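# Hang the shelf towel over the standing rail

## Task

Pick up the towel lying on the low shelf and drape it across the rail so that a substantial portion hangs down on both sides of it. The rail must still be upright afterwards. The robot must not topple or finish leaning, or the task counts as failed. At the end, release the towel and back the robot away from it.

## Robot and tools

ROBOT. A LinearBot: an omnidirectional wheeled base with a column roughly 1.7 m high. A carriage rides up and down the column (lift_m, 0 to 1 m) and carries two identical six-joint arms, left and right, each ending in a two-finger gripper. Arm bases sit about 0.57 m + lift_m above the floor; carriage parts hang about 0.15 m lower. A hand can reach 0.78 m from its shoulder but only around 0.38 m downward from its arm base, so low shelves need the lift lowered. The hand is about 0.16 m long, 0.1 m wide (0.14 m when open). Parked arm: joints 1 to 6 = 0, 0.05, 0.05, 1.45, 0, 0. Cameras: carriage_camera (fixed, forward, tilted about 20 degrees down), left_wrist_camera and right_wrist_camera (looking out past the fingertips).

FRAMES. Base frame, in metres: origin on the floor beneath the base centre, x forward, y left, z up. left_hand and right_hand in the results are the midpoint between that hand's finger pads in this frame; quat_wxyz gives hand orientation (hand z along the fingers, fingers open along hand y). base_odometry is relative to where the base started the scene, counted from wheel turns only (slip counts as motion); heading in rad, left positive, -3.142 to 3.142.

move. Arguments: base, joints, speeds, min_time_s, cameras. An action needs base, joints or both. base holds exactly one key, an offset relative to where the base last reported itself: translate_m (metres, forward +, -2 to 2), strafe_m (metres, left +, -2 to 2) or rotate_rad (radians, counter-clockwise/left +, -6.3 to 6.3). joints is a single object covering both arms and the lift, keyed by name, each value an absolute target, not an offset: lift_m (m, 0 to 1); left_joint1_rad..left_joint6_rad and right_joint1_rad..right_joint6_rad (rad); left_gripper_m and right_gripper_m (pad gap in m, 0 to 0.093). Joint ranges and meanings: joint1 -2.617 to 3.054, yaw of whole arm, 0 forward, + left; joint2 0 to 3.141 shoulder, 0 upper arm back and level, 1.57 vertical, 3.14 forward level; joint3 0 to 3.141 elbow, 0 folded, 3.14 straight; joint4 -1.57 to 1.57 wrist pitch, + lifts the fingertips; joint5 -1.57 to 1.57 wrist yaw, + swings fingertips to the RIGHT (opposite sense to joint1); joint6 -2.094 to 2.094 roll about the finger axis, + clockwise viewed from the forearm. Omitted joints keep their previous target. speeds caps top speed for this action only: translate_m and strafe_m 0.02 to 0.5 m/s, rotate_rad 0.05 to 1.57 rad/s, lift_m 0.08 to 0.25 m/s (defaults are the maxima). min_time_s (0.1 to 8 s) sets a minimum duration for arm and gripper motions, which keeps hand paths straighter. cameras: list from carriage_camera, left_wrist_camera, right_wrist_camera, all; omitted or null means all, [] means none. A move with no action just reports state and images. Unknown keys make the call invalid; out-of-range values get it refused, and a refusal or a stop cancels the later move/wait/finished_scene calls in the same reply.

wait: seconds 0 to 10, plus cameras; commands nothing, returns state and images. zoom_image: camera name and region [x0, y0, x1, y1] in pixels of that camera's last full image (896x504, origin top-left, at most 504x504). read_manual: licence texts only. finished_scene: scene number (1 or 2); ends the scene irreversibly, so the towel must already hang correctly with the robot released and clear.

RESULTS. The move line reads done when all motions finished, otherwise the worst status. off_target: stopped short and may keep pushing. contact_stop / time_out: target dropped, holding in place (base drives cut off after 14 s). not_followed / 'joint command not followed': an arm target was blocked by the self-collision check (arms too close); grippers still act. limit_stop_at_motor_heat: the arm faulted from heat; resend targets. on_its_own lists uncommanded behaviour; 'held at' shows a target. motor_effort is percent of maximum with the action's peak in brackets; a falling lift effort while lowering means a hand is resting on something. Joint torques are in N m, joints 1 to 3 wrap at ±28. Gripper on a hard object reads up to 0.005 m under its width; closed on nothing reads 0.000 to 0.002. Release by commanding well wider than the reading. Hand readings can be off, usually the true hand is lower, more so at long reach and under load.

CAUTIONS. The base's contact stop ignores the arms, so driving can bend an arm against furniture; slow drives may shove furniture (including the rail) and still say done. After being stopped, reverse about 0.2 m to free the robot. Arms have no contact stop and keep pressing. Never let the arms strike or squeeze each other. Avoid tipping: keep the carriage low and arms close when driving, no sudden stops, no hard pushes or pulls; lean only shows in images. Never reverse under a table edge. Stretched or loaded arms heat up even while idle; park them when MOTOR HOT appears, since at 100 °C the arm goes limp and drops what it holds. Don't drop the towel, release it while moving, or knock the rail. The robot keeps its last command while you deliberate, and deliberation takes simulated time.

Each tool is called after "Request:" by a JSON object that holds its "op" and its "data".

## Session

Scene 1 solved. Now scene 2.

Request:
{"op": "move", "data": {}}

Scene clock: 0.00 s.
Joint torques (N m): no reading
base_odometry: x=+0.000 y=+0.000 heading=+0.000
base_status: not commanded
joint_positions: lift_m=+0.300 left_joint1_rad=+0.010 left_joint2_rad=+0.036 left_joint3_rad=+0.049 left_joint4_rad=+1.495 left_joint5_rad=-0.025 left_joint6_rad=+0.050 left_gripper_m=+0.09396 right_joint1_rad=-0.020 right_joint2_rad=+0.069 right_joint3_rad=+0.062 right_joint4_rad=+1.432 right_joint5_rad=+0.032 right_joint6_rad=+0.011 right_gripper_m=+0.09396
joint_status: not commanded
motor_effort: lift_m=+23 drive_wheels=+1
left_hand: x=+0.2368 y=+0.3073 z=+1.3225 quat_wxyz=(+0.999, -0.012, +0.032, +0.030) (m; base frame)
right_hand: x=+0.2585 y=-0.3092 z=+1.3243 quat_wxyz=(+0.997, +0.017, +0.073, -0.005) (m; base frame)
pictures: carriage_camera, left_wrist_camera, right_wrist_camera
camera_calibration:
carriage_camera: T_world_to_cam=[[-0.00559344, -0.999683, -0.0245389, 0.0358511], [-0.377647, 0.0248338, -0.925616, 1.26859], [0.925933, 0.00408966, -0.377667, 0.352301], [0, 0, 0, 1]] pos_world=[0.153073, 0.00289509, 1.30816]
left_wrist_camera: T_world_to_cam=[[0.0820801, -0.996626, -0.000512629, 0.286168], [0.764503, 0.063293, -0.641505, 0.649845], [0.639373, 0.0522629, 0.767119, -1.06116], [0, 0, 0, 1]] pos_world=[0.158182, 0.299531, 1.23106]
right_wrist_camera: T_world_to_cam=[[0.0170027, -0.999623, 0.0215747, -0.332669], [0.726784, -0.00246251, -0.686862, 0.732938], [0.686656, 0.0273587, 0.726468, -1.00448], [0, 0, 0, 1]] pos_world=[0.1627, -0.303257, 1.24033]

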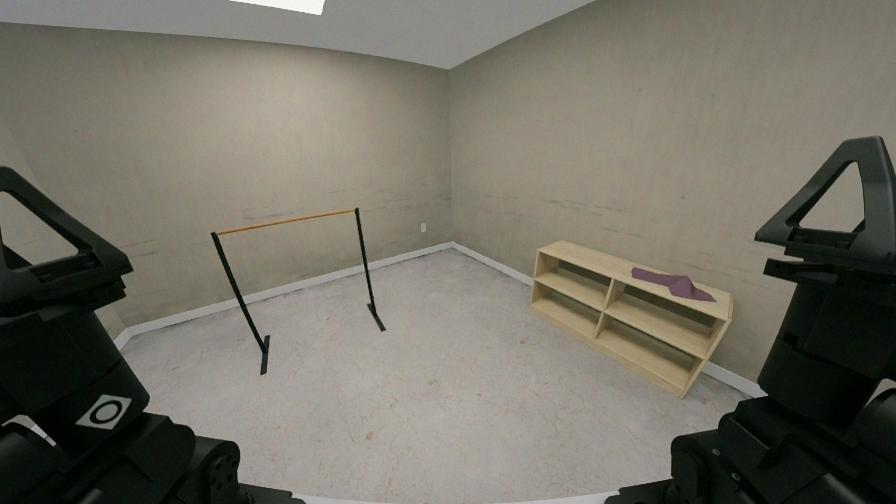

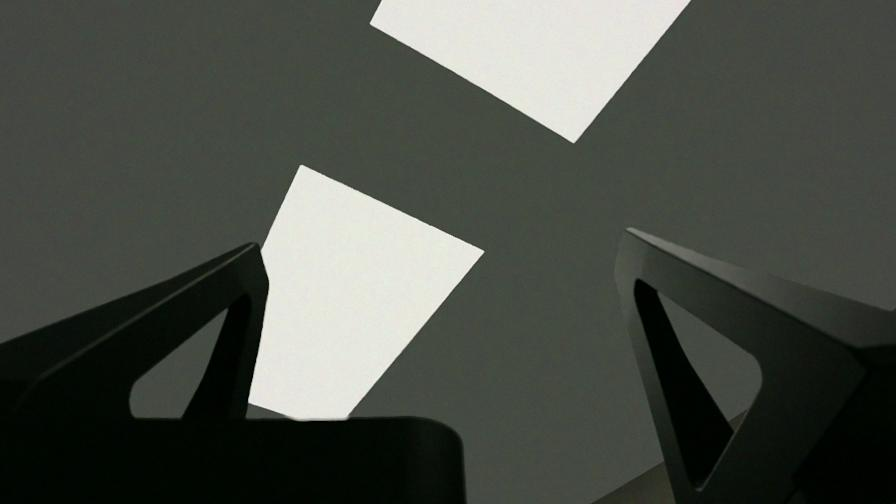

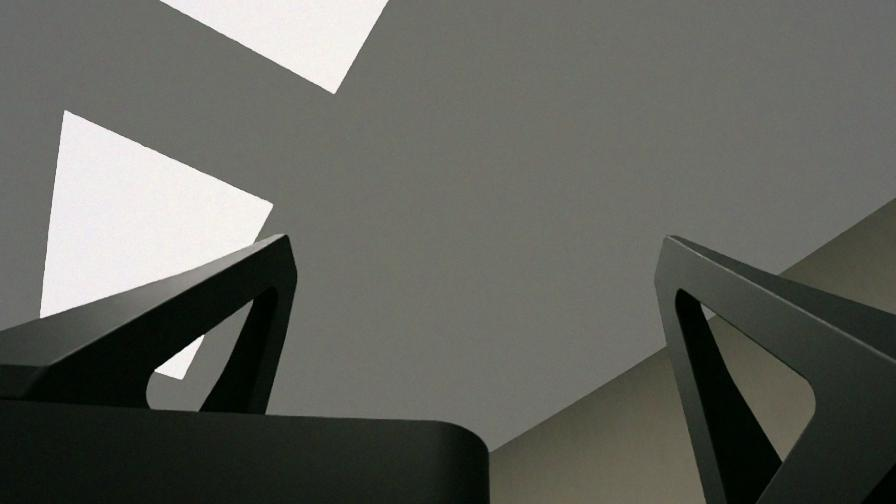

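Request:
{"op": "zoom_image", "data": {"camera": "carriage_camera", "region": [520, 220, 760, 410]}}

Request:
{"op": "zoom_image", "data": {"camera": "carriage_camera", "region": [180, 180, 420, 390]}}

Scaled by 2.100 from the camera's 896x504 image, which has a finer 1280x720 frame.

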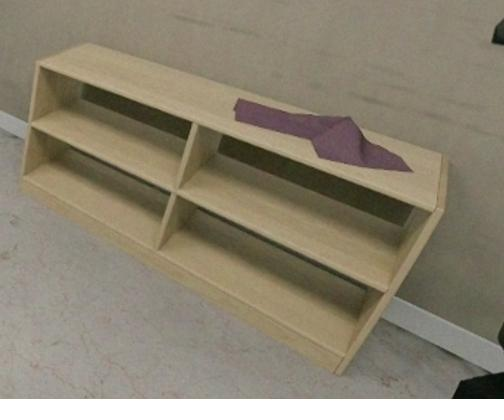

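Scaled by 2.100 from the camera's 896x504 image, which has a finer 1280x720 frame.

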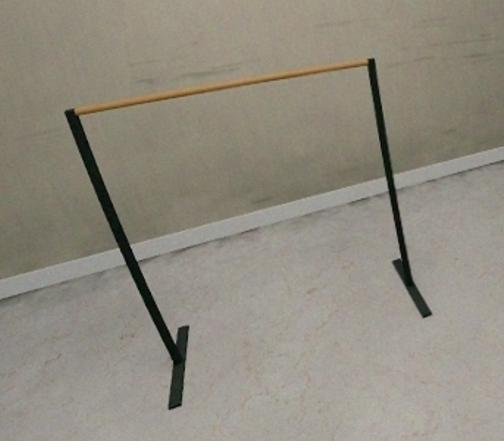

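Request:
{"op": "move", "data": {"base": {"rotate_rad": -0.946}, "speeds": {"rotate_rad": 0.8}, "cameras": []}}

Request:
{"op": "move", "data": {"base": {"translate_m": 0.75}, "speeds": {"translate_m": 0.3}, "cameras": ["carriage_camera"]}}

Scene clock: 49.20 s.
Joint torques (N m): left_arm=[-0.34 3.84 5.55 -0.31 0.04 -0.09] | right_arm=[-0.23 3.64 6.05 -0.11 0.05 0.07]
move: done
base_odometry: x=+0.000 y=+0.000 heading=-0.946
base_status: done
joint_positions: lift_m=+0.300 left_joint1_rad=+0.010 left_joint2_rad=+0.036 left_joint3_rad=+0.049 left_joint4_rad=+1.495 left_joint5_rad=-0.025 left_joint6_rad=+0.050 left_gripper_m=+0.09396 right_joint1_rad=-0.020 right_joint2_rad=+0.069 right_joint3_rad=+0.062 right_joint4_rad=+1.432 right_joint5_rad=+0.032 right_joint6_rad=+0.011 right_gripper_m=+0.09396
joint_status: not commanded
motor_effort: lift_m=+23(23) drive_wheels=+6(13)
left_hand: x=+0.2368 y=+0.3073 z=+1.3225 quat_wxyz=(+0.999, -0.012, +0.032, +0.030) (m; base frame)
right_hand: x=+0.2585 y=-0.3092 z=+1.3243 quat_wxyz=(+0.997, +0.017, +0.073, -0.005) (m; base frame)
pictures: none
No camera images: "cameras" was empty.

Scene clock: 53.17 s.
Joint torques (N m): left_arm=[-0.34 3.9 5.49 -0.3 0.03 -0.09] | right_arm=[-0.21 3.7 6.04 -0.1 0.04 0.06]
move: done
base_odometry: x=+0.438 y=-0.609 heading=-0.947
base_status: done
joint_positions: lift_m=+0.300 left_joint1_rad=+0.010 left_joint2_rad=+0.036 left_joint3_rad=+0.049 left_joint4_rad=+1.495 left_joint5_rad=-0.025 left_joint6_rad=+0.050 left_gripper_m=+0.09396 right_joint1_rad=-0.020 right_joint2_rad=+0.069 right_joint3_rad=+0.062 right_joint4_rad=+1.432 right_joint5_rad=+0.032 right_joint6_rad=+0.011 right_gripper_m=+0.09396
joint_status: not commanded
motor_effort: lift_m=+23(23) drive_wheels=-7(17)
left_hand: x=+0.2368 y=+0.3073 z=+1.3225 quat_wxyz=(+0.999, -0.012, +0.032, +0.030) (m; base frame)
right_hand: x=+0.2586 y=-0.3092 z=+1.3243 quat_wxyz=(+0.997, +0.017, +0.073, -0.005) (m; base frame)
pictures: carriage_camera
camera_calibration:
carriage_camera: T_world_to_cam=[[-0.00559344, -0.999683, -0.0245389, 0.0358511], [-0.377647, 0.0248338, -0.925616, 1.26859], [0.925933, 0.00408966, -0.377667, 0.352301], [0, 0, 0, 1]] pos_world=[0.153073, 0.00289509, 1.30816]

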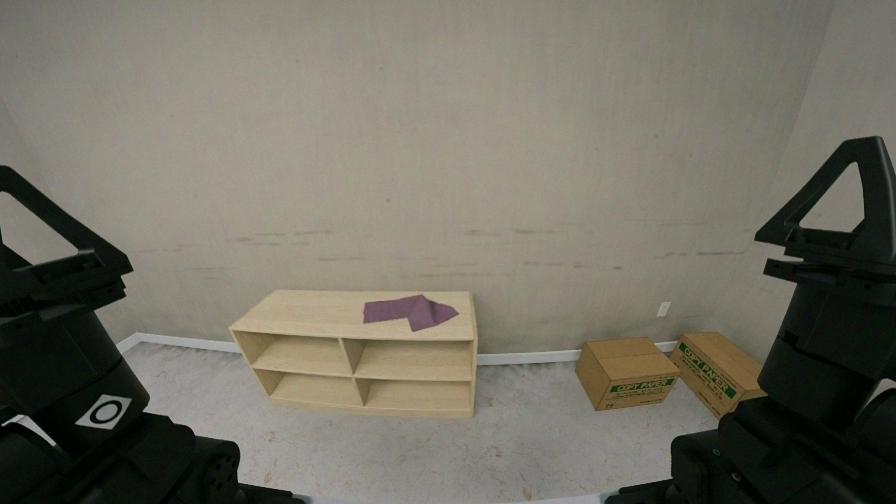

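Request:
{"op": "zoom_image", "data": {"camera": "carriage_camera", "region": [340, 275, 480, 355]}}

Scaled by 3.600 from the camera's 896x504 image, which has a finer 1280x720 frame.

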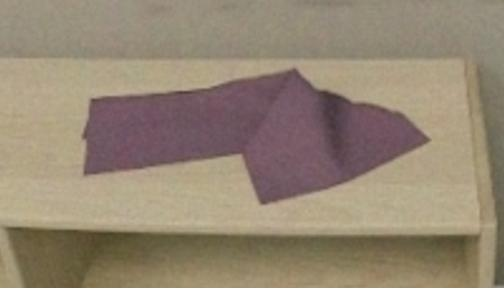

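Request:
{"op": "move", "data": {"base": {"strafe_m": 0.69}, "speeds": {"strafe_m": 0.3}, "joints": {"lift_m": 0.5}, "cameras": ["carriage_camera"]}}

Scene clock: 75.90 s.
Joint torques (N m): left_arm=[-0.34 3.84 5.5 -0.3 0.06 -0.09] | right_arm=[-0.2 3.74 6.04 -0.11 0.04 0.07]
move: done
base_odometry: x=+0.998 y=-0.206 heading=-0.947
base_status: done
joint_positions: lift_m=+0.500 left_joint1_rad=+0.010 left_joint2_rad=+0.036 left_joint3_rad=+0.049 left_joint4_rad=+1.495 left_joint5_rad=-0.025 left_joint6_rad=+0.050 left_gripper_m=+0.09396 right_joint1_rad=-0.020 right_joint2_rad=+0.069 right_joint3_rad=+0.062 right_joint4_rad=+1.432 right_joint5_rad=+0.033 right_joint6_rad=+0.011 right_gripper_m=+0.09396
joint_status: all done
motor_effort: lift_m=+25(30) drive_wheels=-2(11)
left_hand: x=+0.2369 y=+0.3073 z=+1.5223 quat_wxyz=(+0.999, -0.012, +0.032, +0.030) (m; base frame)
right_hand: x=+0.2585 y=-0.3092 z=+1.5241 quat_wxyz=(+0.997, +0.017, +0.073, -0.005) (m; base frame)
pictures: carriage_camera
camera_calibration:
carriage_camera: T_world_to_cam=[[-0.00559344, -0.999683, -0.0245389, 0.040753], [-0.377647, 0.0248338, -0.925616, 1.45349], [0.925933, 0.00408966, -0.377667, 0.427744], [0, 0, 0, 1]] pos_world=[0.153073, 0.00289509, 1.50792]

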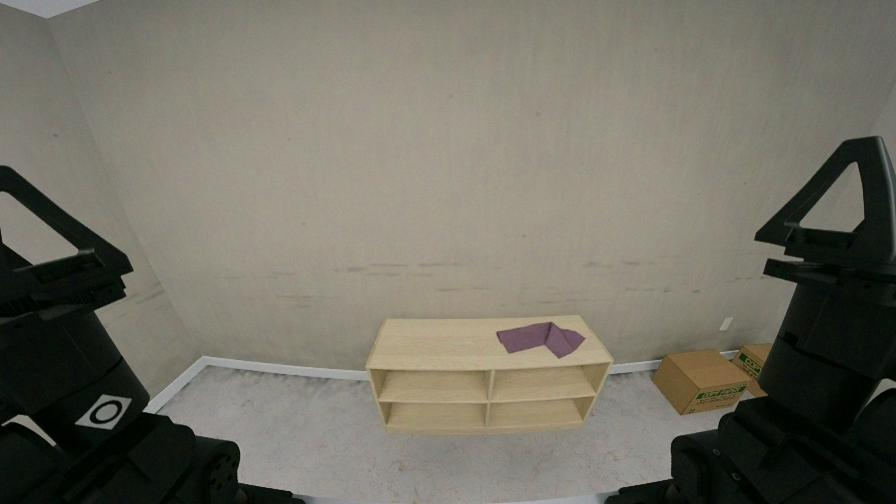

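Request:
{"op": "zoom_image", "data": {"camera": "carriage_camera", "region": [480, 305, 620, 385]}}

Scaled by 3.600 from the camera's 896x504 image, which has a finer 1280x720 frame.

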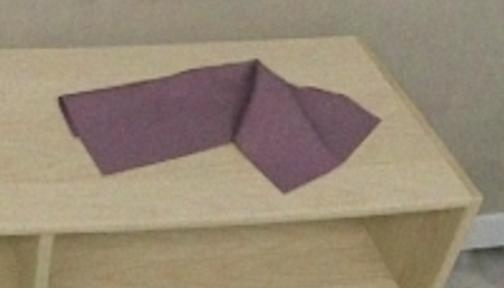

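Request:
{"op": "move", "data": {"base": {"translate_m": 0.41}, "joints": {"right_joint1_rad": 0, "right_joint2_rad": 2.9, "right_joint3_rad": 1.75, "right_joint4_rad": -0.42, "right_joint5_rad": 0, "right_joint6_rad": 1.57, "right_gripper_m": 0.093}, "speeds": {"translate_m": 0.15}, "min_time_s": 3, "cameras": ["carriage_camera", "right_wrist_camera"]}}

Scene clock: 87.97 s.
Joint torques (N m): left_arm=[-0.32 3.96 5.71 -0.31 0.03 -0.09] | right_arm=[0.5 -12.14 4.97 0.1 0.05 0.24]
move: done
base_odometry: x=+1.238 y=-0.538 heading=-0.946
base_status: done
joint_positions: lift_m=+0.500 left_joint1_rad=+0.010 left_joint2_rad=+0.036 left_joint3_rad=+0.049 left_joint4_rad=+1.495 left_joint5_rad=-0.025 left_joint6_rad=+0.050 left_gripper_m=+0.09396 right_joint1_rad=-0.007 right_joint2_rad=+2.875 right_joint3_rad=+1.739 right_joint4_rad=-0.404 right_joint5_rad=+0.009 right_joint6_rad=+1.555 right_gripper_m=+0.09314
joint_status: all done
motor_effort: lift_m=+25(25) drive_wheels=+5(11)
left_hand: x=+0.2369 y=+0.3073 z=+1.5223 quat_wxyz=(+0.999, -0.012, +0.032, +0.030) (m; base frame)
right_hand: x=+0.6607 y=-0.3078 z=+0.8312 quat_wxyz=(+0.014, +0.704, +0.710, +0.007) (m; base frame)
pictures: carriage_camera, right_wrist_camera
camera_calibration:
carriage_camera: T_world_to_cam=[[-0.00559344, -0.999683, -0.0245389, 0.040753], [-0.377647, 0.0248338, -0.925616, 1.45349], [0.925933, 0.00408966, -0.377667, 0.427744], [0, 0, 0, 1]] pos_world=[0.153073, 0.00289509, 1.50792]
right_wrist_camera: T_world_to_cam=[[-0.99589, 0.0127048, -0.0896732, 0.745815], [-0.0403726, 0.824024, 0.565115, -0.177453], [0.0810725, 0.566413, -0.820124, 0.929136], [0, 0, 0, 1]] pos_world=[0.660258, -0.389525, 0.929167]

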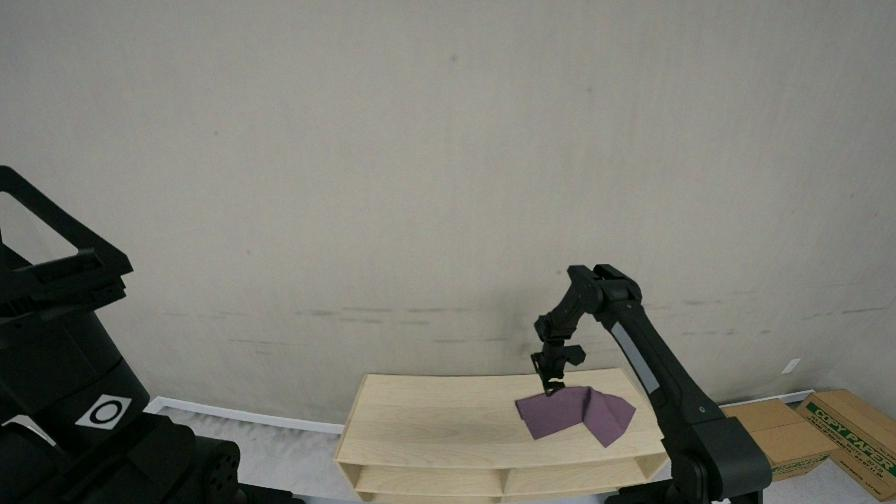

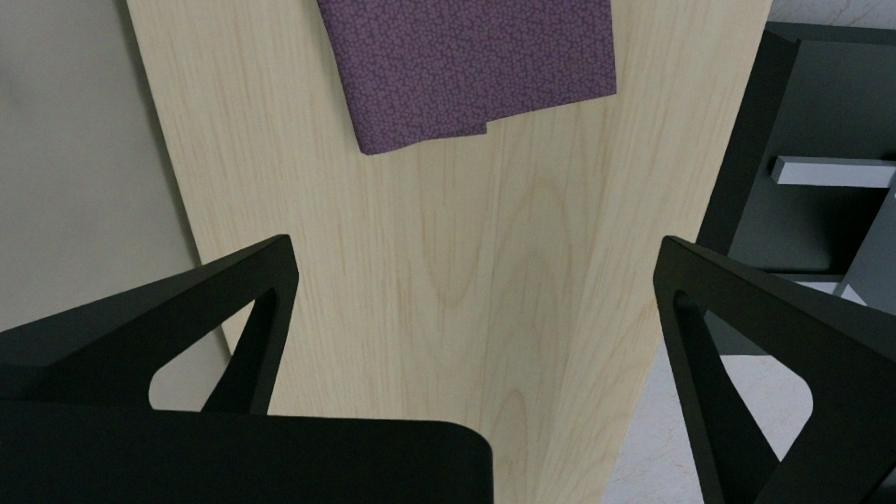

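Request:
{"op": "move", "data": {"base": {"translate_m": 0.05}, "speeds": {"translate_m": 0.08}, "cameras": []}}

Request:
{"op": "move", "data": {"base": {"strafe_m": 0.02}, "joints": {"lift_m": 0.36}, "speeds": {"strafe_m": 0.05, "lift_m": 0.1}, "cameras": ["right_wrist_camera"]}}

Scene clock: 109.20 s.
Joint torques (N m): left_arm=[-0.36 3.9 5.68 -0.28 0.05 -0.08] | right_arm=[0.28 -12.21 4.93 0.12 0.06 0.23]
move: done
base_odometry: x=+1.268 y=-0.579 heading=-0.946
base_status: done
joint_positions: lift_m=+0.500 left_joint1_rad=+0.010 left_joint2_rad=+0.036 left_joint3_rad=+0.049 left_joint4_rad=+1.495 left_joint5_rad=-0.025 left_joint6_rad=+0.050 left_gripper_m=+0.09396 right_joint1_rad=-0.005 right_joint2_rad=+2.875 right_joint3_rad=+1.739 right_joint4_rad=-0.408 right_joint5_rad=+0.009 right_joint6_rad=+1.555 right_gripper_m=+0.09314
joint_status: not commanded
motor_effort: lift_m=+25(25) drive_wheels=+5(13)
left_hand: x=+0.2369 y=+0.3073 z=+1.5223 quat_wxyz=(+0.999, -0.012, +0.032, +0.030) (m; base frame)
right_hand: x=+0.6597 y=-0.3065 z=+0.8312 quat_wxyz=(+0.013, +0.703, +0.711, +0.006) (m; base frame)
pictures: none
No camera images: "cameras" was empty.

Scene clock: 110.97 s.
Joint torques (N m): left_arm=[-0.36 3.84 5.46 -0.3 0.05 -0.07] | right_arm=[-0.13 -12.78 4.62 0.15 0.08 0.23]
move: done
base_odometry: x=+1.284 y=-0.567 heading=-0.946
base_status: done
joint_positions: lift_m=+0.360 left_joint1_rad=+0.010 left_joint2_rad=+0.036 left_joint3_rad=+0.049 left_joint4_rad=+1.495 left_joint5_rad=-0.024 left_joint6_rad=+0.050 left_gripper_m=+0.09396 right_joint1_rad=-0.001 right_joint2_rad=+2.882 right_joint3_rad=+1.744 right_joint4_rad=-0.411 right_joint5_rad=+0.007 right_joint6_rad=+1.555 right_gripper_m=+0.09314
joint_status: all done
motor_effort: lift_m=+20(20) drive_wheels=-4(9)
left_hand: x=+0.2367 y=+0.3072 z=+1.3831 quat_wxyz=(+0.999, -0.012, +0.032, +0.030) (m; base frame)
right_hand: x=+0.6584 y=-0.3046 z=+0.6895 quat_wxyz=(+0.010, +0.702, +0.712, +0.005) (m; base frame)
pictures: right_wrist_camera
camera_calibration:
right_wrist_camera: T_world_to_cam=[[-0.996759, 0.00674014, -0.0801636, 0.722999], [-0.0400464, 0.822668, 0.567109, -0.102088], [0.0697704, 0.568482, -0.819732, 0.819101], [0, 0, 0, 1]] pos_world=[0.659419, -0.386532, 0.787297]

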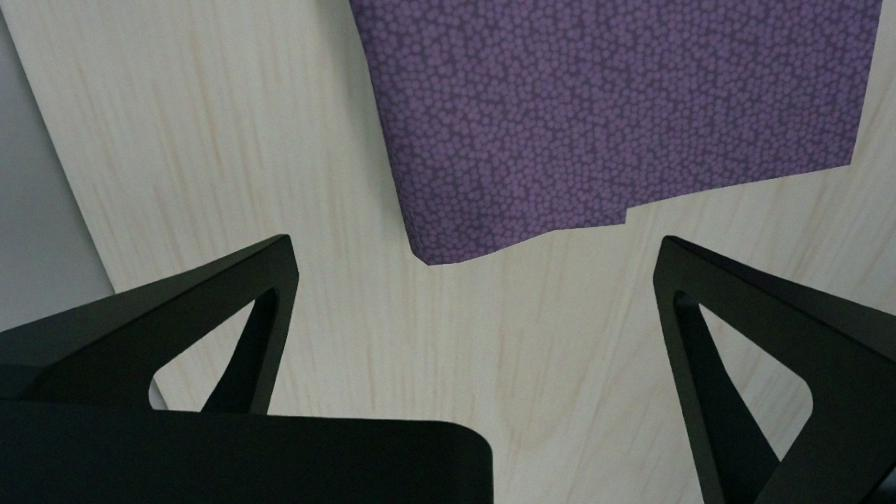

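Request:
{"op": "move", "data": {"base": {"strafe_m": 0.018}, "joints": {"lift_m": 0.315}, "speeds": {"strafe_m": 0.05, "lift_m": 0.08}, "cameras": ["right_wrist_camera"]}}

Scene clock: 123.13 s.
Joint torques (N m): left_arm=[-0.29 3.77 5.48 -0.3 0.03 -0.1] | right_arm=[-0.43 -13.29 4.46 0.22 0.09 0.22]
move: done
base_odometry: x=+1.299 y=-0.557 heading=-0.947
base_status: done
joint_positions: lift_m=+0.315 left_joint1_rad=+0.010 left_joint2_rad=+0.036 left_joint3_rad=+0.049 left_joint4_rad=+1.495 left_joint5_rad=-0.024 left_joint6_rad=+0.050 left_gripper_m=+0.09396 right_joint1_rad=-0.001 right_joint2_rad=+2.885 right_joint3_rad=+1.746 right_joint4_rad=-0.414 right_joint5_rad=+0.007 right_joint6_rad=+1.555 right_gripper_m=+0.09314
joint_status: all done
motor_effort: lift_m=+20(20) drive_wheels=-3(12)
left_hand: x=+0.2367 y=+0.3072 z=+1.3381 quat_wxyz=(+0.999, -0.012, +0.032, +0.030) (m; base frame)
right_hand: x=+0.6577 y=-0.3043 z=+0.6438 quat_wxyz=(+0.009, +0.702, +0.712, +0.004) (m; base frame)
pictures: right_wrist_camera
camera_calibration:
right_wrist_camera: T_world_to_cam=[[-0.997001, 0.006405, -0.0771169, 0.716708], [-0.0386411, 0.822218, 0.567859, -0.0779618], [0.067044, 0.569136, -0.819506, 0.783326], [0, 0, 0, 1]] pos_world=[0.659029, -0.386308, 0.741482]

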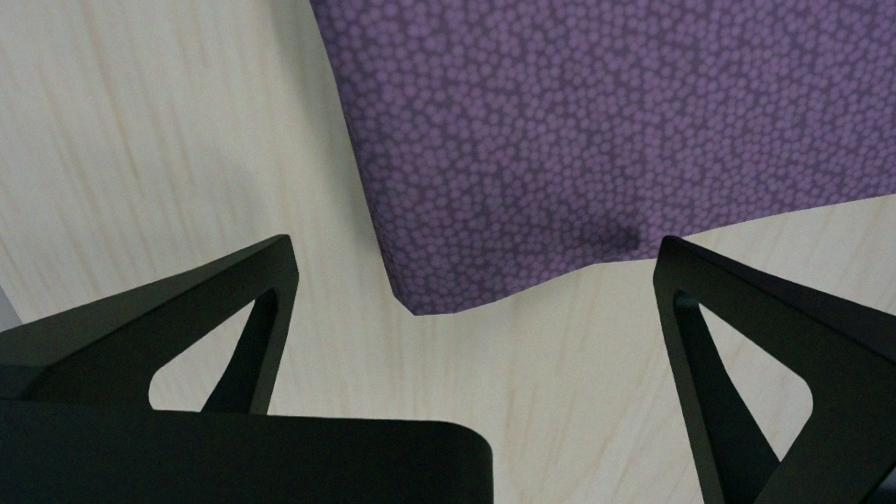

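Request:
{"op": "move", "data": {"joints": {"lift_m": 0.3}, "speeds": {"lift_m": 0.08}, "cameras": []}}

Request:
{"op": "move", "data": {"joints": {"lift_m": 0.292}, "speeds": {"lift_m": 0.08}, "cameras": ["right_wrist_camera"]}}

Scene clock: 127.20 s.
Joint torques (N m): left_arm=[-0.4 3.88 5.56 -0.28 0.05 -0.07] | right_arm=[-0.17 -12.79 3.84 0.35 0.09 0.24]
move: done
base_odometry: x=+1.299 y=-0.557 heading=-0.947
base_status: not commanded
joint_positions: lift_m=+0.301 left_joint1_rad=+0.010 left_joint2_rad=+0.036 left_joint3_rad=+0.049 left_joint4_rad=+1.495 left_joint5_rad=-0.024 left_joint6_rad=+0.050 left_gripper_m=+0.09396 right_joint1_rad=-0.001 right_joint2_rad=+2.881 right_joint3_rad=+1.753 right_joint4_rad=-0.439 right_joint5_rad=+0.007 right_joint6_rad=+1.555 right_gripper_m=+0.09314
joint_status: all done
motor_effort: lift_m=+18(18) drive_wheels=-3(3)
left_hand: x=+0.2367 y=+0.3072 z=+1.3233 quat_wxyz=(+0.999, -0.012, +0.032, +0.030) (m; base frame)
right_hand: x=+0.6561 y=-0.3043 z=+0.6316 quat_wxyz=(+0.004, +0.702, +0.712, -0.001) (m; base frame)
pictures: none
No camera images: "cameras" was empty.

Scene clock: 127.67 s.
Joint torques (N m): left_arm=[-0.35 3.86 5.52 -0.3 0.04 -0.06] | right_arm=[-0.2 -11.3 3.92 0.63 0.08 0.23]
move: done
base_odometry: x=+1.299 y=-0.557 heading=-0.947
base_status: not commanded
joint_positions: lift_m=+0.293 left_joint1_rad=+0.010 left_joint2_rad=+0.036 left_joint3_rad=+0.049 left_joint4_rad=+1.495 left_joint5_rad=-0.024 left_joint6_rad=+0.050 left_gripper_m=+0.09396 right_joint1_rad=-0.001 right_joint2_rad=+2.864 right_joint3_rad=+1.755 right_joint4_rad=-0.465 right_joint5_rad=+0.007 right_joint6_rad=+1.555 right_gripper_m=+0.09313
joint_status: all done
motor_effort: lift_m=+17(18) drive_wheels=+4(4)
left_hand: x=+0.2367 y=+0.3072 z=+1.3154 quat_wxyz=(+0.999, -0.012, +0.032, +0.030) (m; base frame)
right_hand: x=+0.6568 y=-0.3043 z=+0.6313 quat_wxyz=(+0.001, +0.702, +0.712, -0.004) (m; base frame)
pictures: right_wrist_camera
camera_calibration:
right_wrist_camera: T_world_to_cam=[[-0.99844, 0.00678664, -0.0554239, 0.702154], [-0.025973, 0.822222, 0.568574, -0.0796719], [0.0494295, 0.569127, -0.820763, 0.785506], [0, 0, 0, 1]] pos_world=[0.660162, -0.38631, 0.72893]

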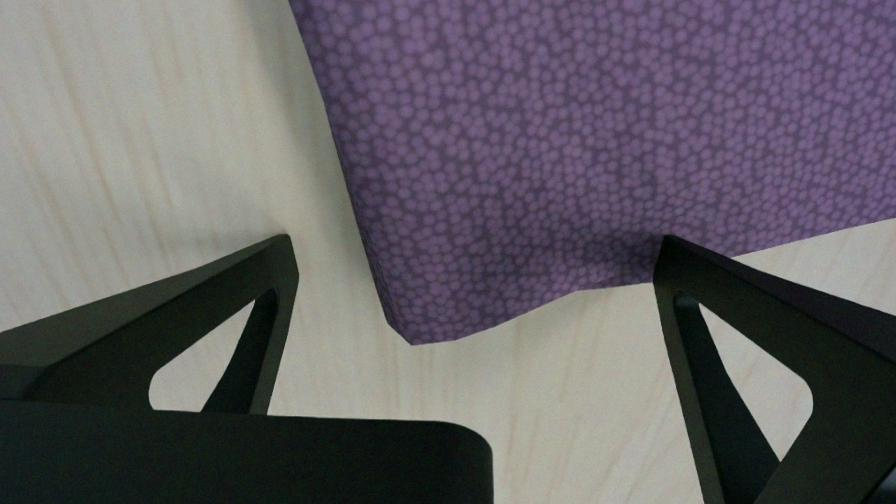

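Request:
{"op": "move", "data": {"joints": {"lift_m": 0.296}, "speeds": {"lift_m": 0.08}, "cameras": []}}

Request:
{"op": "move", "data": {"joints": {"right_gripper_m": 0.0}, "min_time_s": 5, "cameras": ["right_wrist_camera"]}}

Scene clock: 131.43 s.
Joint torques (N m): left_arm=[-0.32 3.89 5.5 -0.3 0.05 -0.07] | right_arm=[-0.2 -11.33 3.81 0.54 0.08 0.23]
move: done
base_odometry: x=+1.299 y=-0.557 heading=-0.947
base_status: not commanded
joint_positions: lift_m=+0.296 left_joint1_rad=+0.010 left_joint2_rad=+0.036 left_joint3_rad=+0.049 left_joint4_rad=+1.495 left_joint5_rad=-0.024 left_joint6_rad=+0.050 left_gripper_m=+0.09396 right_joint1_rad=-0.001 right_joint2_rad=+2.865 right_joint3_rad=+1.755 right_joint4_rad=-0.454 right_joint5_rad=+0.007 right_joint6_rad=+1.555 right_gripper_m=+0.09313
joint_status: all done
motor_effort: lift_m=+24(28) drive_wheels=+4(4)
left_hand: x=+0.2367 y=+0.3072 z=+1.3185 quat_wxyz=(+0.999, -0.012, +0.032, +0.030) (m; base frame)
right_hand: x=+0.6593 y=-0.3043 z=+0.6339 quat_wxyz=(+0.005, +0.702, +0.712, +0.000) (m; base frame)
pictures: none
No camera images: "cameras" was empty.

Scene clock: 136.73 s.
Joint torques (N m): left_arm=[-0.31 3.88 5.49 -0.29 0.04 -0.09] | right_arm=[-0.13 -11.36 3.78 0.5 0.08 0.22]
move: off_target
base_odometry: x=+1.299 y=-0.557 heading=-0.947
base_status: not commanded
joint_positions: lift_m=+0.296 left_joint1_rad=+0.010 left_joint2_rad=+0.036 left_joint3_rad=+0.049 left_joint4_rad=+1.495 left_joint5_rad=-0.024 left_joint6_rad=+0.050 left_gripper_m=+0.09396 right_joint1_rad=-0.001 right_joint2_rad=+2.865 right_joint3_rad=+1.755 right_joint4_rad=-0.447 right_joint5_rad=+0.007 right_joint6_rad=+1.556 right_gripper_m=+0.00533
joint_status: right_gripper_m off_target (ended at +0.00536, target +0.00000)
motor_effort: lift_m=+25(25) drive_wheels=+4(4)
left_hand: x=+0.2367 y=+0.3072 z=+1.3185 quat_wxyz=(+0.999, -0.012, +0.032, +0.030) (m; base frame)
right_hand: x=+0.6609 y=-0.3043 z=+0.6339 quat_wxyz=(+0.007, +0.702, +0.712, +0.003) (m; base frame)
pictures: right_wrist_camera
camera_calibration:
right_wrist_camera: T_world_to_cam=[[-0.997311, 0.00716677, -0.0729376, 0.716944], [-0.0356335, 0.822238, 0.568027, -0.0743351], [0.064043, 0.569098, -0.819772, 0.777187], [0, 0, 0, 1]] pos_world=[0.662594, -0.386312, 0.731632]

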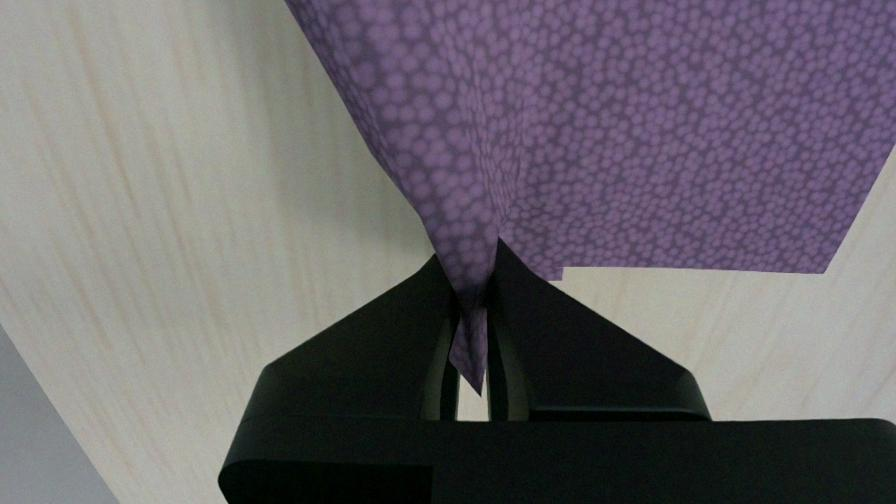

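Request:
{"op": "move", "data": {"joints": {"lift_m": 0.8}, "speeds": {"lift_m": 0.12}, "cameras": ["carriage_camera", "right_wrist_camera"]}}

Scene clock: 144.03 s.
Joint torques (N m): left_arm=[-0.29 3.79 5.49 -0.29 0.05 -0.08] | right_arm=[-0.2 -12.57 3.85 0.32 0.09 0.22]
move: done
base_odometry: x=+1.299 y=-0.557 heading=-0.947
base_status: not commanded
joint_positions: lift_m=+0.800 left_joint1_rad=+0.010 left_joint2_rad=+0.036 left_joint3_rad=+0.049 left_joint4_rad=+1.495 left_joint5_rad=-0.024 left_joint6_rad=+0.050 left_gripper_m=+0.09396 right_joint1_rad=-0.001 right_joint2_rad=+2.879 right_joint3_rad=+1.754 right_joint4_rad=-0.429 right_joint5_rad=+0.007 right_joint6_rad=+1.556 right_gripper_m=+0.00526
joint_status: all done
motor_effort: lift_m=+24(29) drive_wheels=+4(4)
left_hand: x=+0.2367 y=+0.3072 z=+1.8225 quat_wxyz=(+0.999, -0.012, +0.032, +0.030) (m; base frame)
right_hand: x=+0.6598 y=-0.3043 z=+1.1320 quat_wxyz=(+0.008, +0.702, +0.712, +0.004) (m; base frame)
pictures: carriage_camera, right_wrist_camera
camera_calibration:
carriage_camera: T_world_to_cam=[[-0.00559344, -0.999683, -0.0245389, 0.0481153], [-0.377647, 0.0248338, -0.925616, 1.7312], [0.925933, 0.00408966, -0.377667, 0.541055], [0, 0, 0, 1]] pos_world=[0.153073, 0.00289509, 1.80795]
right_wrist_camera: T_world_to_cam=[[-0.997084, 0.00716664, -0.0759808, 0.755425], [-0.0373668, 0.822239, 0.567914, -0.355997], [0.0665445, 0.569097, -0.819574, 1.18365], [0, 0, 0, 1]] pos_world=[0.661153, -0.386312, 1.22966]

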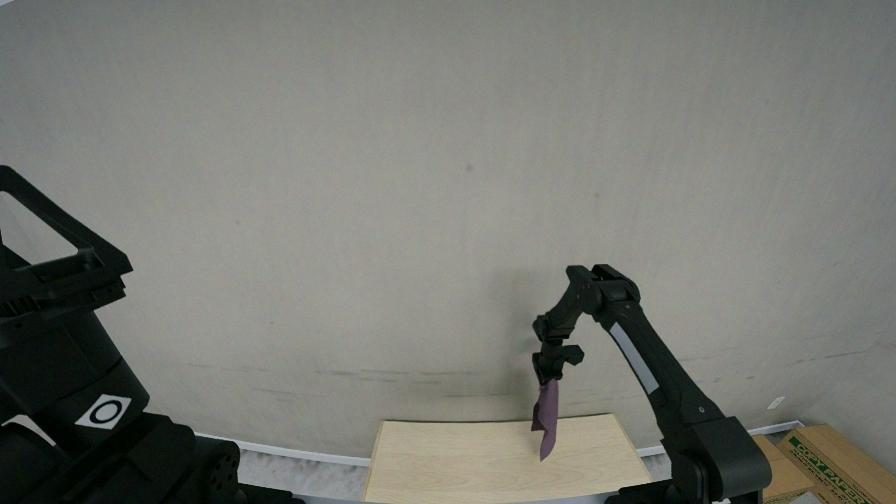

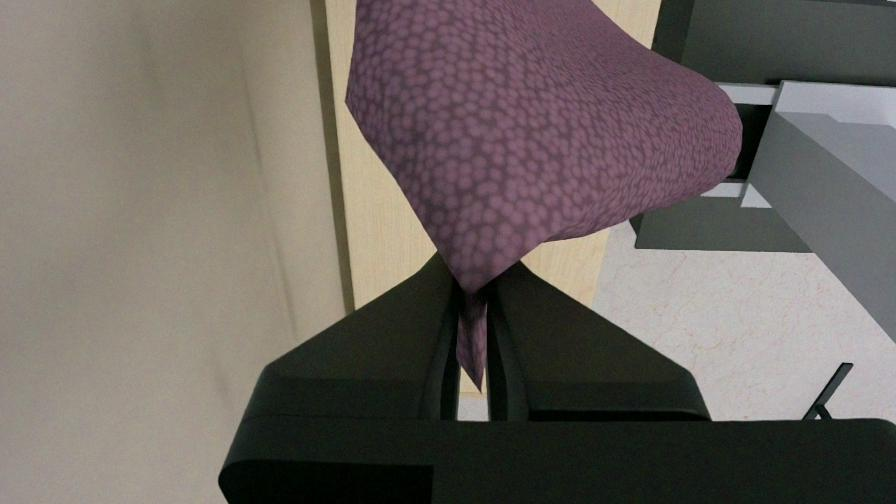

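Request:
{"op": "move", "data": {"base": {"translate_m": -0.6}, "speeds": {"translate_m": 0.15}, "cameras": ["carriage_camera", "right_wrist_camera"]}}

Scene clock: 154.07 s.
Joint torques (N m): left_arm=[-0.39 3.86 5.46 -0.3 0.05 -0.07] | right_arm=[-0.18 -12.62 4.15 0.31 0.1 0.23]
move: done
base_odometry: x=+0.948 y=-0.070 heading=-0.946
base_status: done
joint_positions: lift_m=+0.800 left_joint1_rad=+0.010 left_joint2_rad=+0.036 left_joint3_rad=+0.049 left_joint4_rad=+1.495 left_joint5_rad=-0.024 left_joint6_rad=+0.050 left_gripper_m=+0.09396 right_joint1_rad=-0.001 right_joint2_rad=+2.879 right_joint3_rad=+1.754 right_joint4_rad=-0.425 right_joint5_rad=+0.006 right_joint6_rad=+1.556 right_gripper_m=+0.00526
joint_status: not commanded
motor_effort: lift_m=+25(25) drive_wheels=+0(9)
left_hand: x=+0.2367 y=+0.3072 z=+1.8225 quat_wxyz=(+0.999, -0.012, +0.032, +0.030) (m; base frame)
right_hand: x=+0.6606 y=-0.3042 z=+1.1320 quat_wxyz=(+0.009, +0.702, +0.712, +0.005) (m; base frame)
pictures: carriage_camera, right_wrist_camera
camera_calibration:
carriage_camera: T_world_to_cam=[[-0.00559344, -0.999683, -0.0245389, 0.0481153], [-0.377647, 0.0248338, -0.925616, 1.7312], [0.925933, 0.00408966, -0.377667, 0.541055], [0, 0, 0, 1]] pos_world=[0.153073, 0.00289509, 1.80795]
right_wrist_camera: T_world_to_cam=[[-0.996817, 0.00721144, -0.0793986, 0.759973], [-0.0393296, 0.821807, 0.568408, -0.355475], [0.0693493, 0.569721, -0.818907, 1.18112], [0, 0, 0, 1]] pos_world=[0.661663, -0.386255, 1.22962]

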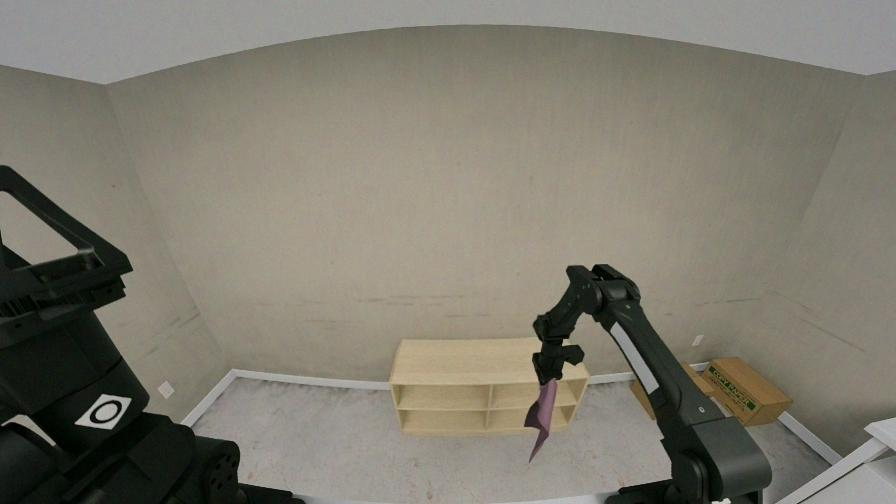

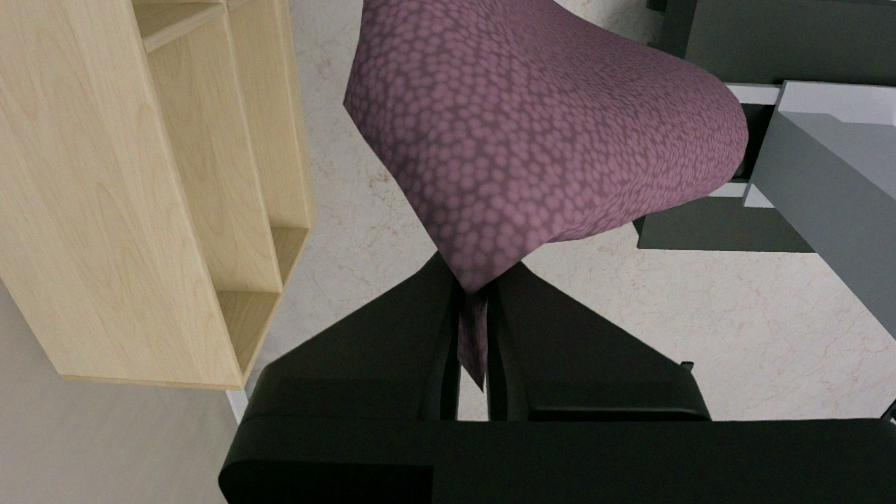

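Request:
{"op": "zoom_image", "data": {"camera": "carriage_camera", "region": [460, 340, 640, 480]}}

Request:
{"op": "move", "data": {"joints": {"left_joint1_rad": 0.25, "left_joint2_rad": 3.0, "left_joint3_rad": 2.0, "left_joint4_rad": 0.9, "left_joint5_rad": 1.56, "left_joint6_rad": 0, "left_gripper_m": 0.09}, "min_time_s": 2.5, "cameras": ["left_wrist_camera"]}}

Scaled by 2.800 from the camera's 896x504 image, which has a finer 1280x720 frame.

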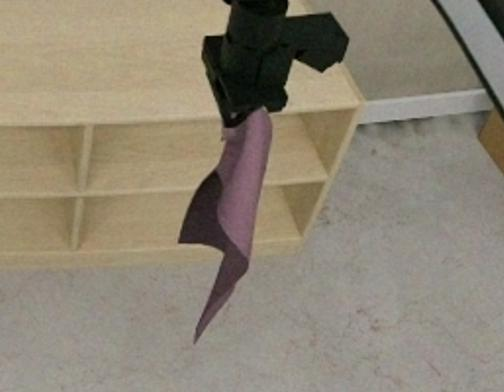

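Scene clock: 160.57 s.
Joint torques (N m): left_arm=[0.05 -12.6 6.84 1.58 0.23 -0.17] | right_arm=[-0.18 -12.6 3.81 0.3 0.11 0.22]
move: done
base_odometry: x=+0.948 y=-0.070 heading=-0.946
base_status: not commanded
joint_positions: lift_m=+0.800 left_joint1_rad=+0.247 left_joint2_rad=+2.980 left_joint3_rad=+1.982 left_joint4_rad=+0.916 left_joint5_rad=+1.546 left_joint6_rad=+0.009 left_gripper_m=+0.09010 right_joint1_rad=-0.001 right_joint2_rad=+2.879 right_joint3_rad=+1.754 right_joint4_rad=-0.425 right_joint5_rad=+0.004 right_joint6_rad=+1.556 right_gripper_m=+0.00526
joint_status: all done
motor_effort: lift_m=+24(25) drive_wheels=+1(1)
left_hand: x=+0.7882 y=+0.2685 z=+1.3672 quat_wxyz=(+0.547, +0.408, +0.579, -0.447) (m; base frame)
right_hand: x=+0.6607 y=-0.3039 z=+1.1320 quat_wxyz=(+0.009, +0.702, +0.712, +0.006) (m; base frame)
pictures: left_wrist_camera
camera_calibration:
left_wrist_camera: T_world_to_cam=[[-0.967608, -0.247602, 0.0492797, 0.760445], [-0.185065, 0.562892, -0.805545, 1.09804], [0.171715, -0.788572, -0.590481, 1.00451], [0, 0, 0, 1]] pos_world=[0.766533, 0.362334, 1.44019]

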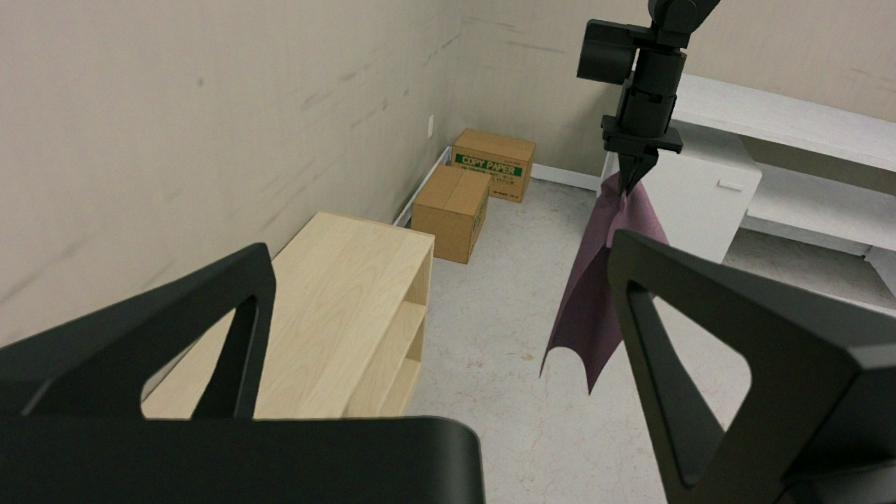

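Request:
{"op": "move", "data": {"joints": {"left_joint1_rad": 0, "left_joint2_rad": 0.05, "left_joint3_rad": 0.05, "left_joint4_rad": 1.45, "left_joint5_rad": 0, "left_joint6_rad": 0, "right_joint1_rad": 0, "right_joint2_rad": 1.6, "right_joint3_rad": 1.36, "right_joint4_rad": -1.331, "right_joint6_rad": 0}, "base": {"translate_m": -0.6}, "speeds": {"translate_m": 0.2}, "min_time_s": 3, "cameras": ["carriage_camera"]}}

Request:
{"op": "move", "data": {"base": {"rotate_rad": 1.502}, "joints": {"lift_m": 0.35}, "speeds": {"rotate_rad": 0.5, "lift_m": 0.15}, "cameras": ["carriage_camera", "right_wrist_camera"]}}

Scene clock: 179.70 s.
Joint torques (N m): left_arm=[-0.81 2.78 4.82 0.07 -0.1 -0.16] | right_arm=[-0.14 -9.51 5.81 0.19 0.02 -0.11]
move: done
base_odometry: x=+0.597 y=+0.417 heading=-0.946
base_status: done
joint_positions: lift_m=+0.800 left_joint1_rad=+0.006 left_joint2_rad=+0.059 left_joint3_rad=+0.057 left_joint4_rad=+1.436 left_joint5_rad=+0.012 left_joint6_rad=+0.008 left_gripper_m=+0.09010 right_joint1_rad=-0.001 right_joint2_rad=+1.623 right_joint3_rad=+1.367 right_joint4_rad=-1.321 right_joint5_rad=+0.004 right_joint6_rad=+0.015 right_gripper_m=+0.00526
joint_status: all done
motor_effort: lift_m=+24(25) drive_wheels=-1(11)
left_hand: x=+0.2559 y=+0.3010 z=+1.8231 quat_wxyz=(+0.998, +0.006, +0.068, +0.007) (m; base frame)
right_hand: x=+0.5053 y=-0.3038 z=+1.5184 quat_wxyz=(-0.003, +0.008, +1.000, -0.002) (m; base frame)
pictures: carriage_camera
camera_calibration:
carriage_camera: T_world_to_cam=[[-0.00559344, -0.999683, -0.0245389, 0.0481154], [-0.377647, 0.0248338, -0.925616, 1.7312], [0.925933, 0.00408966, -0.377667, 0.541055], [0, 0, 0, 1]] pos_world=[0.153073, 0.00289509, 1.80795]

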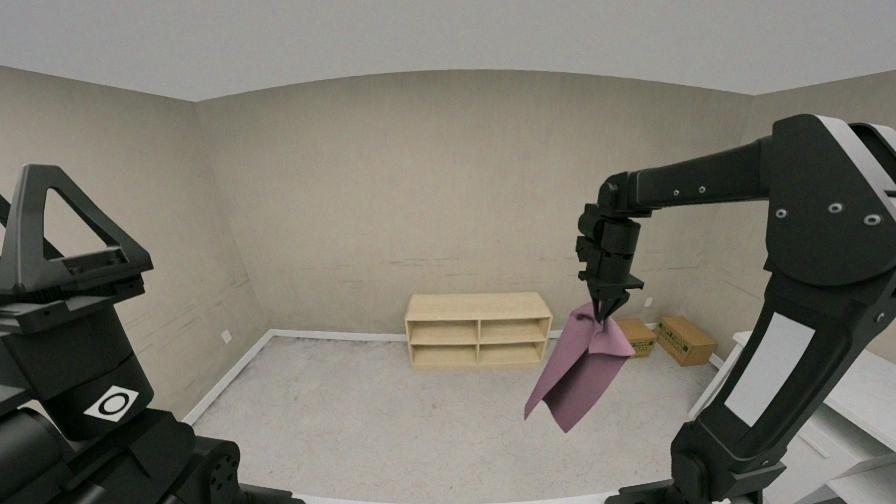

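Scene clock: 183.63 s.
Joint torques (N m): left_arm=[-0.7 3.03 5.18 0.05 -0.08 -0.17] | right_arm=[-0.36 -8.85 6.27 0.21 0.02 -0.11]
move: done
base_odometry: x=+0.598 y=+0.417 heading=+0.555
base_status: done
joint_positions: lift_m=+0.350 left_joint1_rad=+0.004 left_joint2_rad=+0.057 left_joint3_rad=+0.052 left_joint4_rad=+1.437 left_joint5_rad=+0.009 left_joint6_rad=+0.008 left_gripper_m=+0.09010 right_joint1_rad=+0.000 right_joint2_rad=+1.615 right_joint3_rad=+1.362 right_joint4_rad=-1.323 right_joint5_rad=+0.004 right_joint6_rad=+0.015 right_gripper_m=+0.00526
joint_status: all done
motor_effort: lift_m=+20(20) drive_wheels=+7(11)
left_hand: x=+0.2564 y=+0.3015 z=+1.3724 quat_wxyz=(+0.998, +0.005, +0.069, +0.006) (m; base frame)
right_hand: x=+0.5033 y=-0.3037 z=+1.0696 quat_wxyz=(-0.003, +0.008, +1.000, -0.002) (m; base frame)
pictures: carriage_camera, right_wrist_camera
camera_calibration:
carriage_camera: T_world_to_cam=[[-0.00559344, -0.999683, -0.0245389, 0.0370864], [-0.377647, 0.0248338, -0.925616, 1.31519], [0.925933, 0.00408966, -0.377667, 0.371314], [0, 0, 0, 1]] pos_world=[0.153073, 0.00289509, 1.3585]
right_wrist_camera: T_world_to_cam=[[-0.0374312, -0.997824, -0.0542838, -0.216784], [-0.815751, -0.00086524, 0.578402, -0.196353], [-0.57719, 0.0659324, -0.813944, 1.3078], [0, 0, 0, 1]] pos_world=[0.586561, -0.302709, 1.16628]

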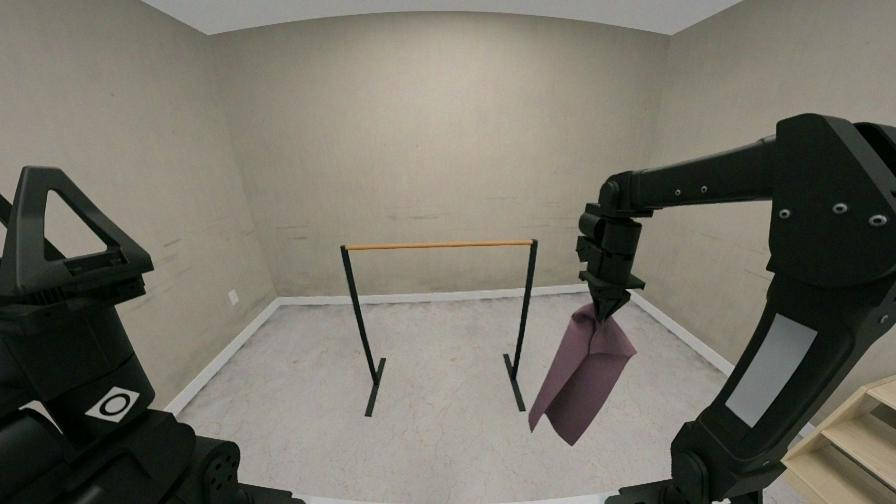

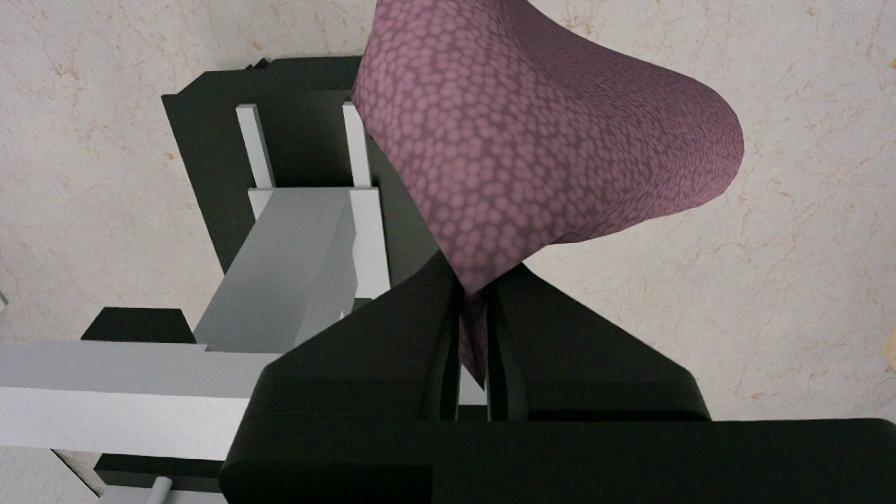

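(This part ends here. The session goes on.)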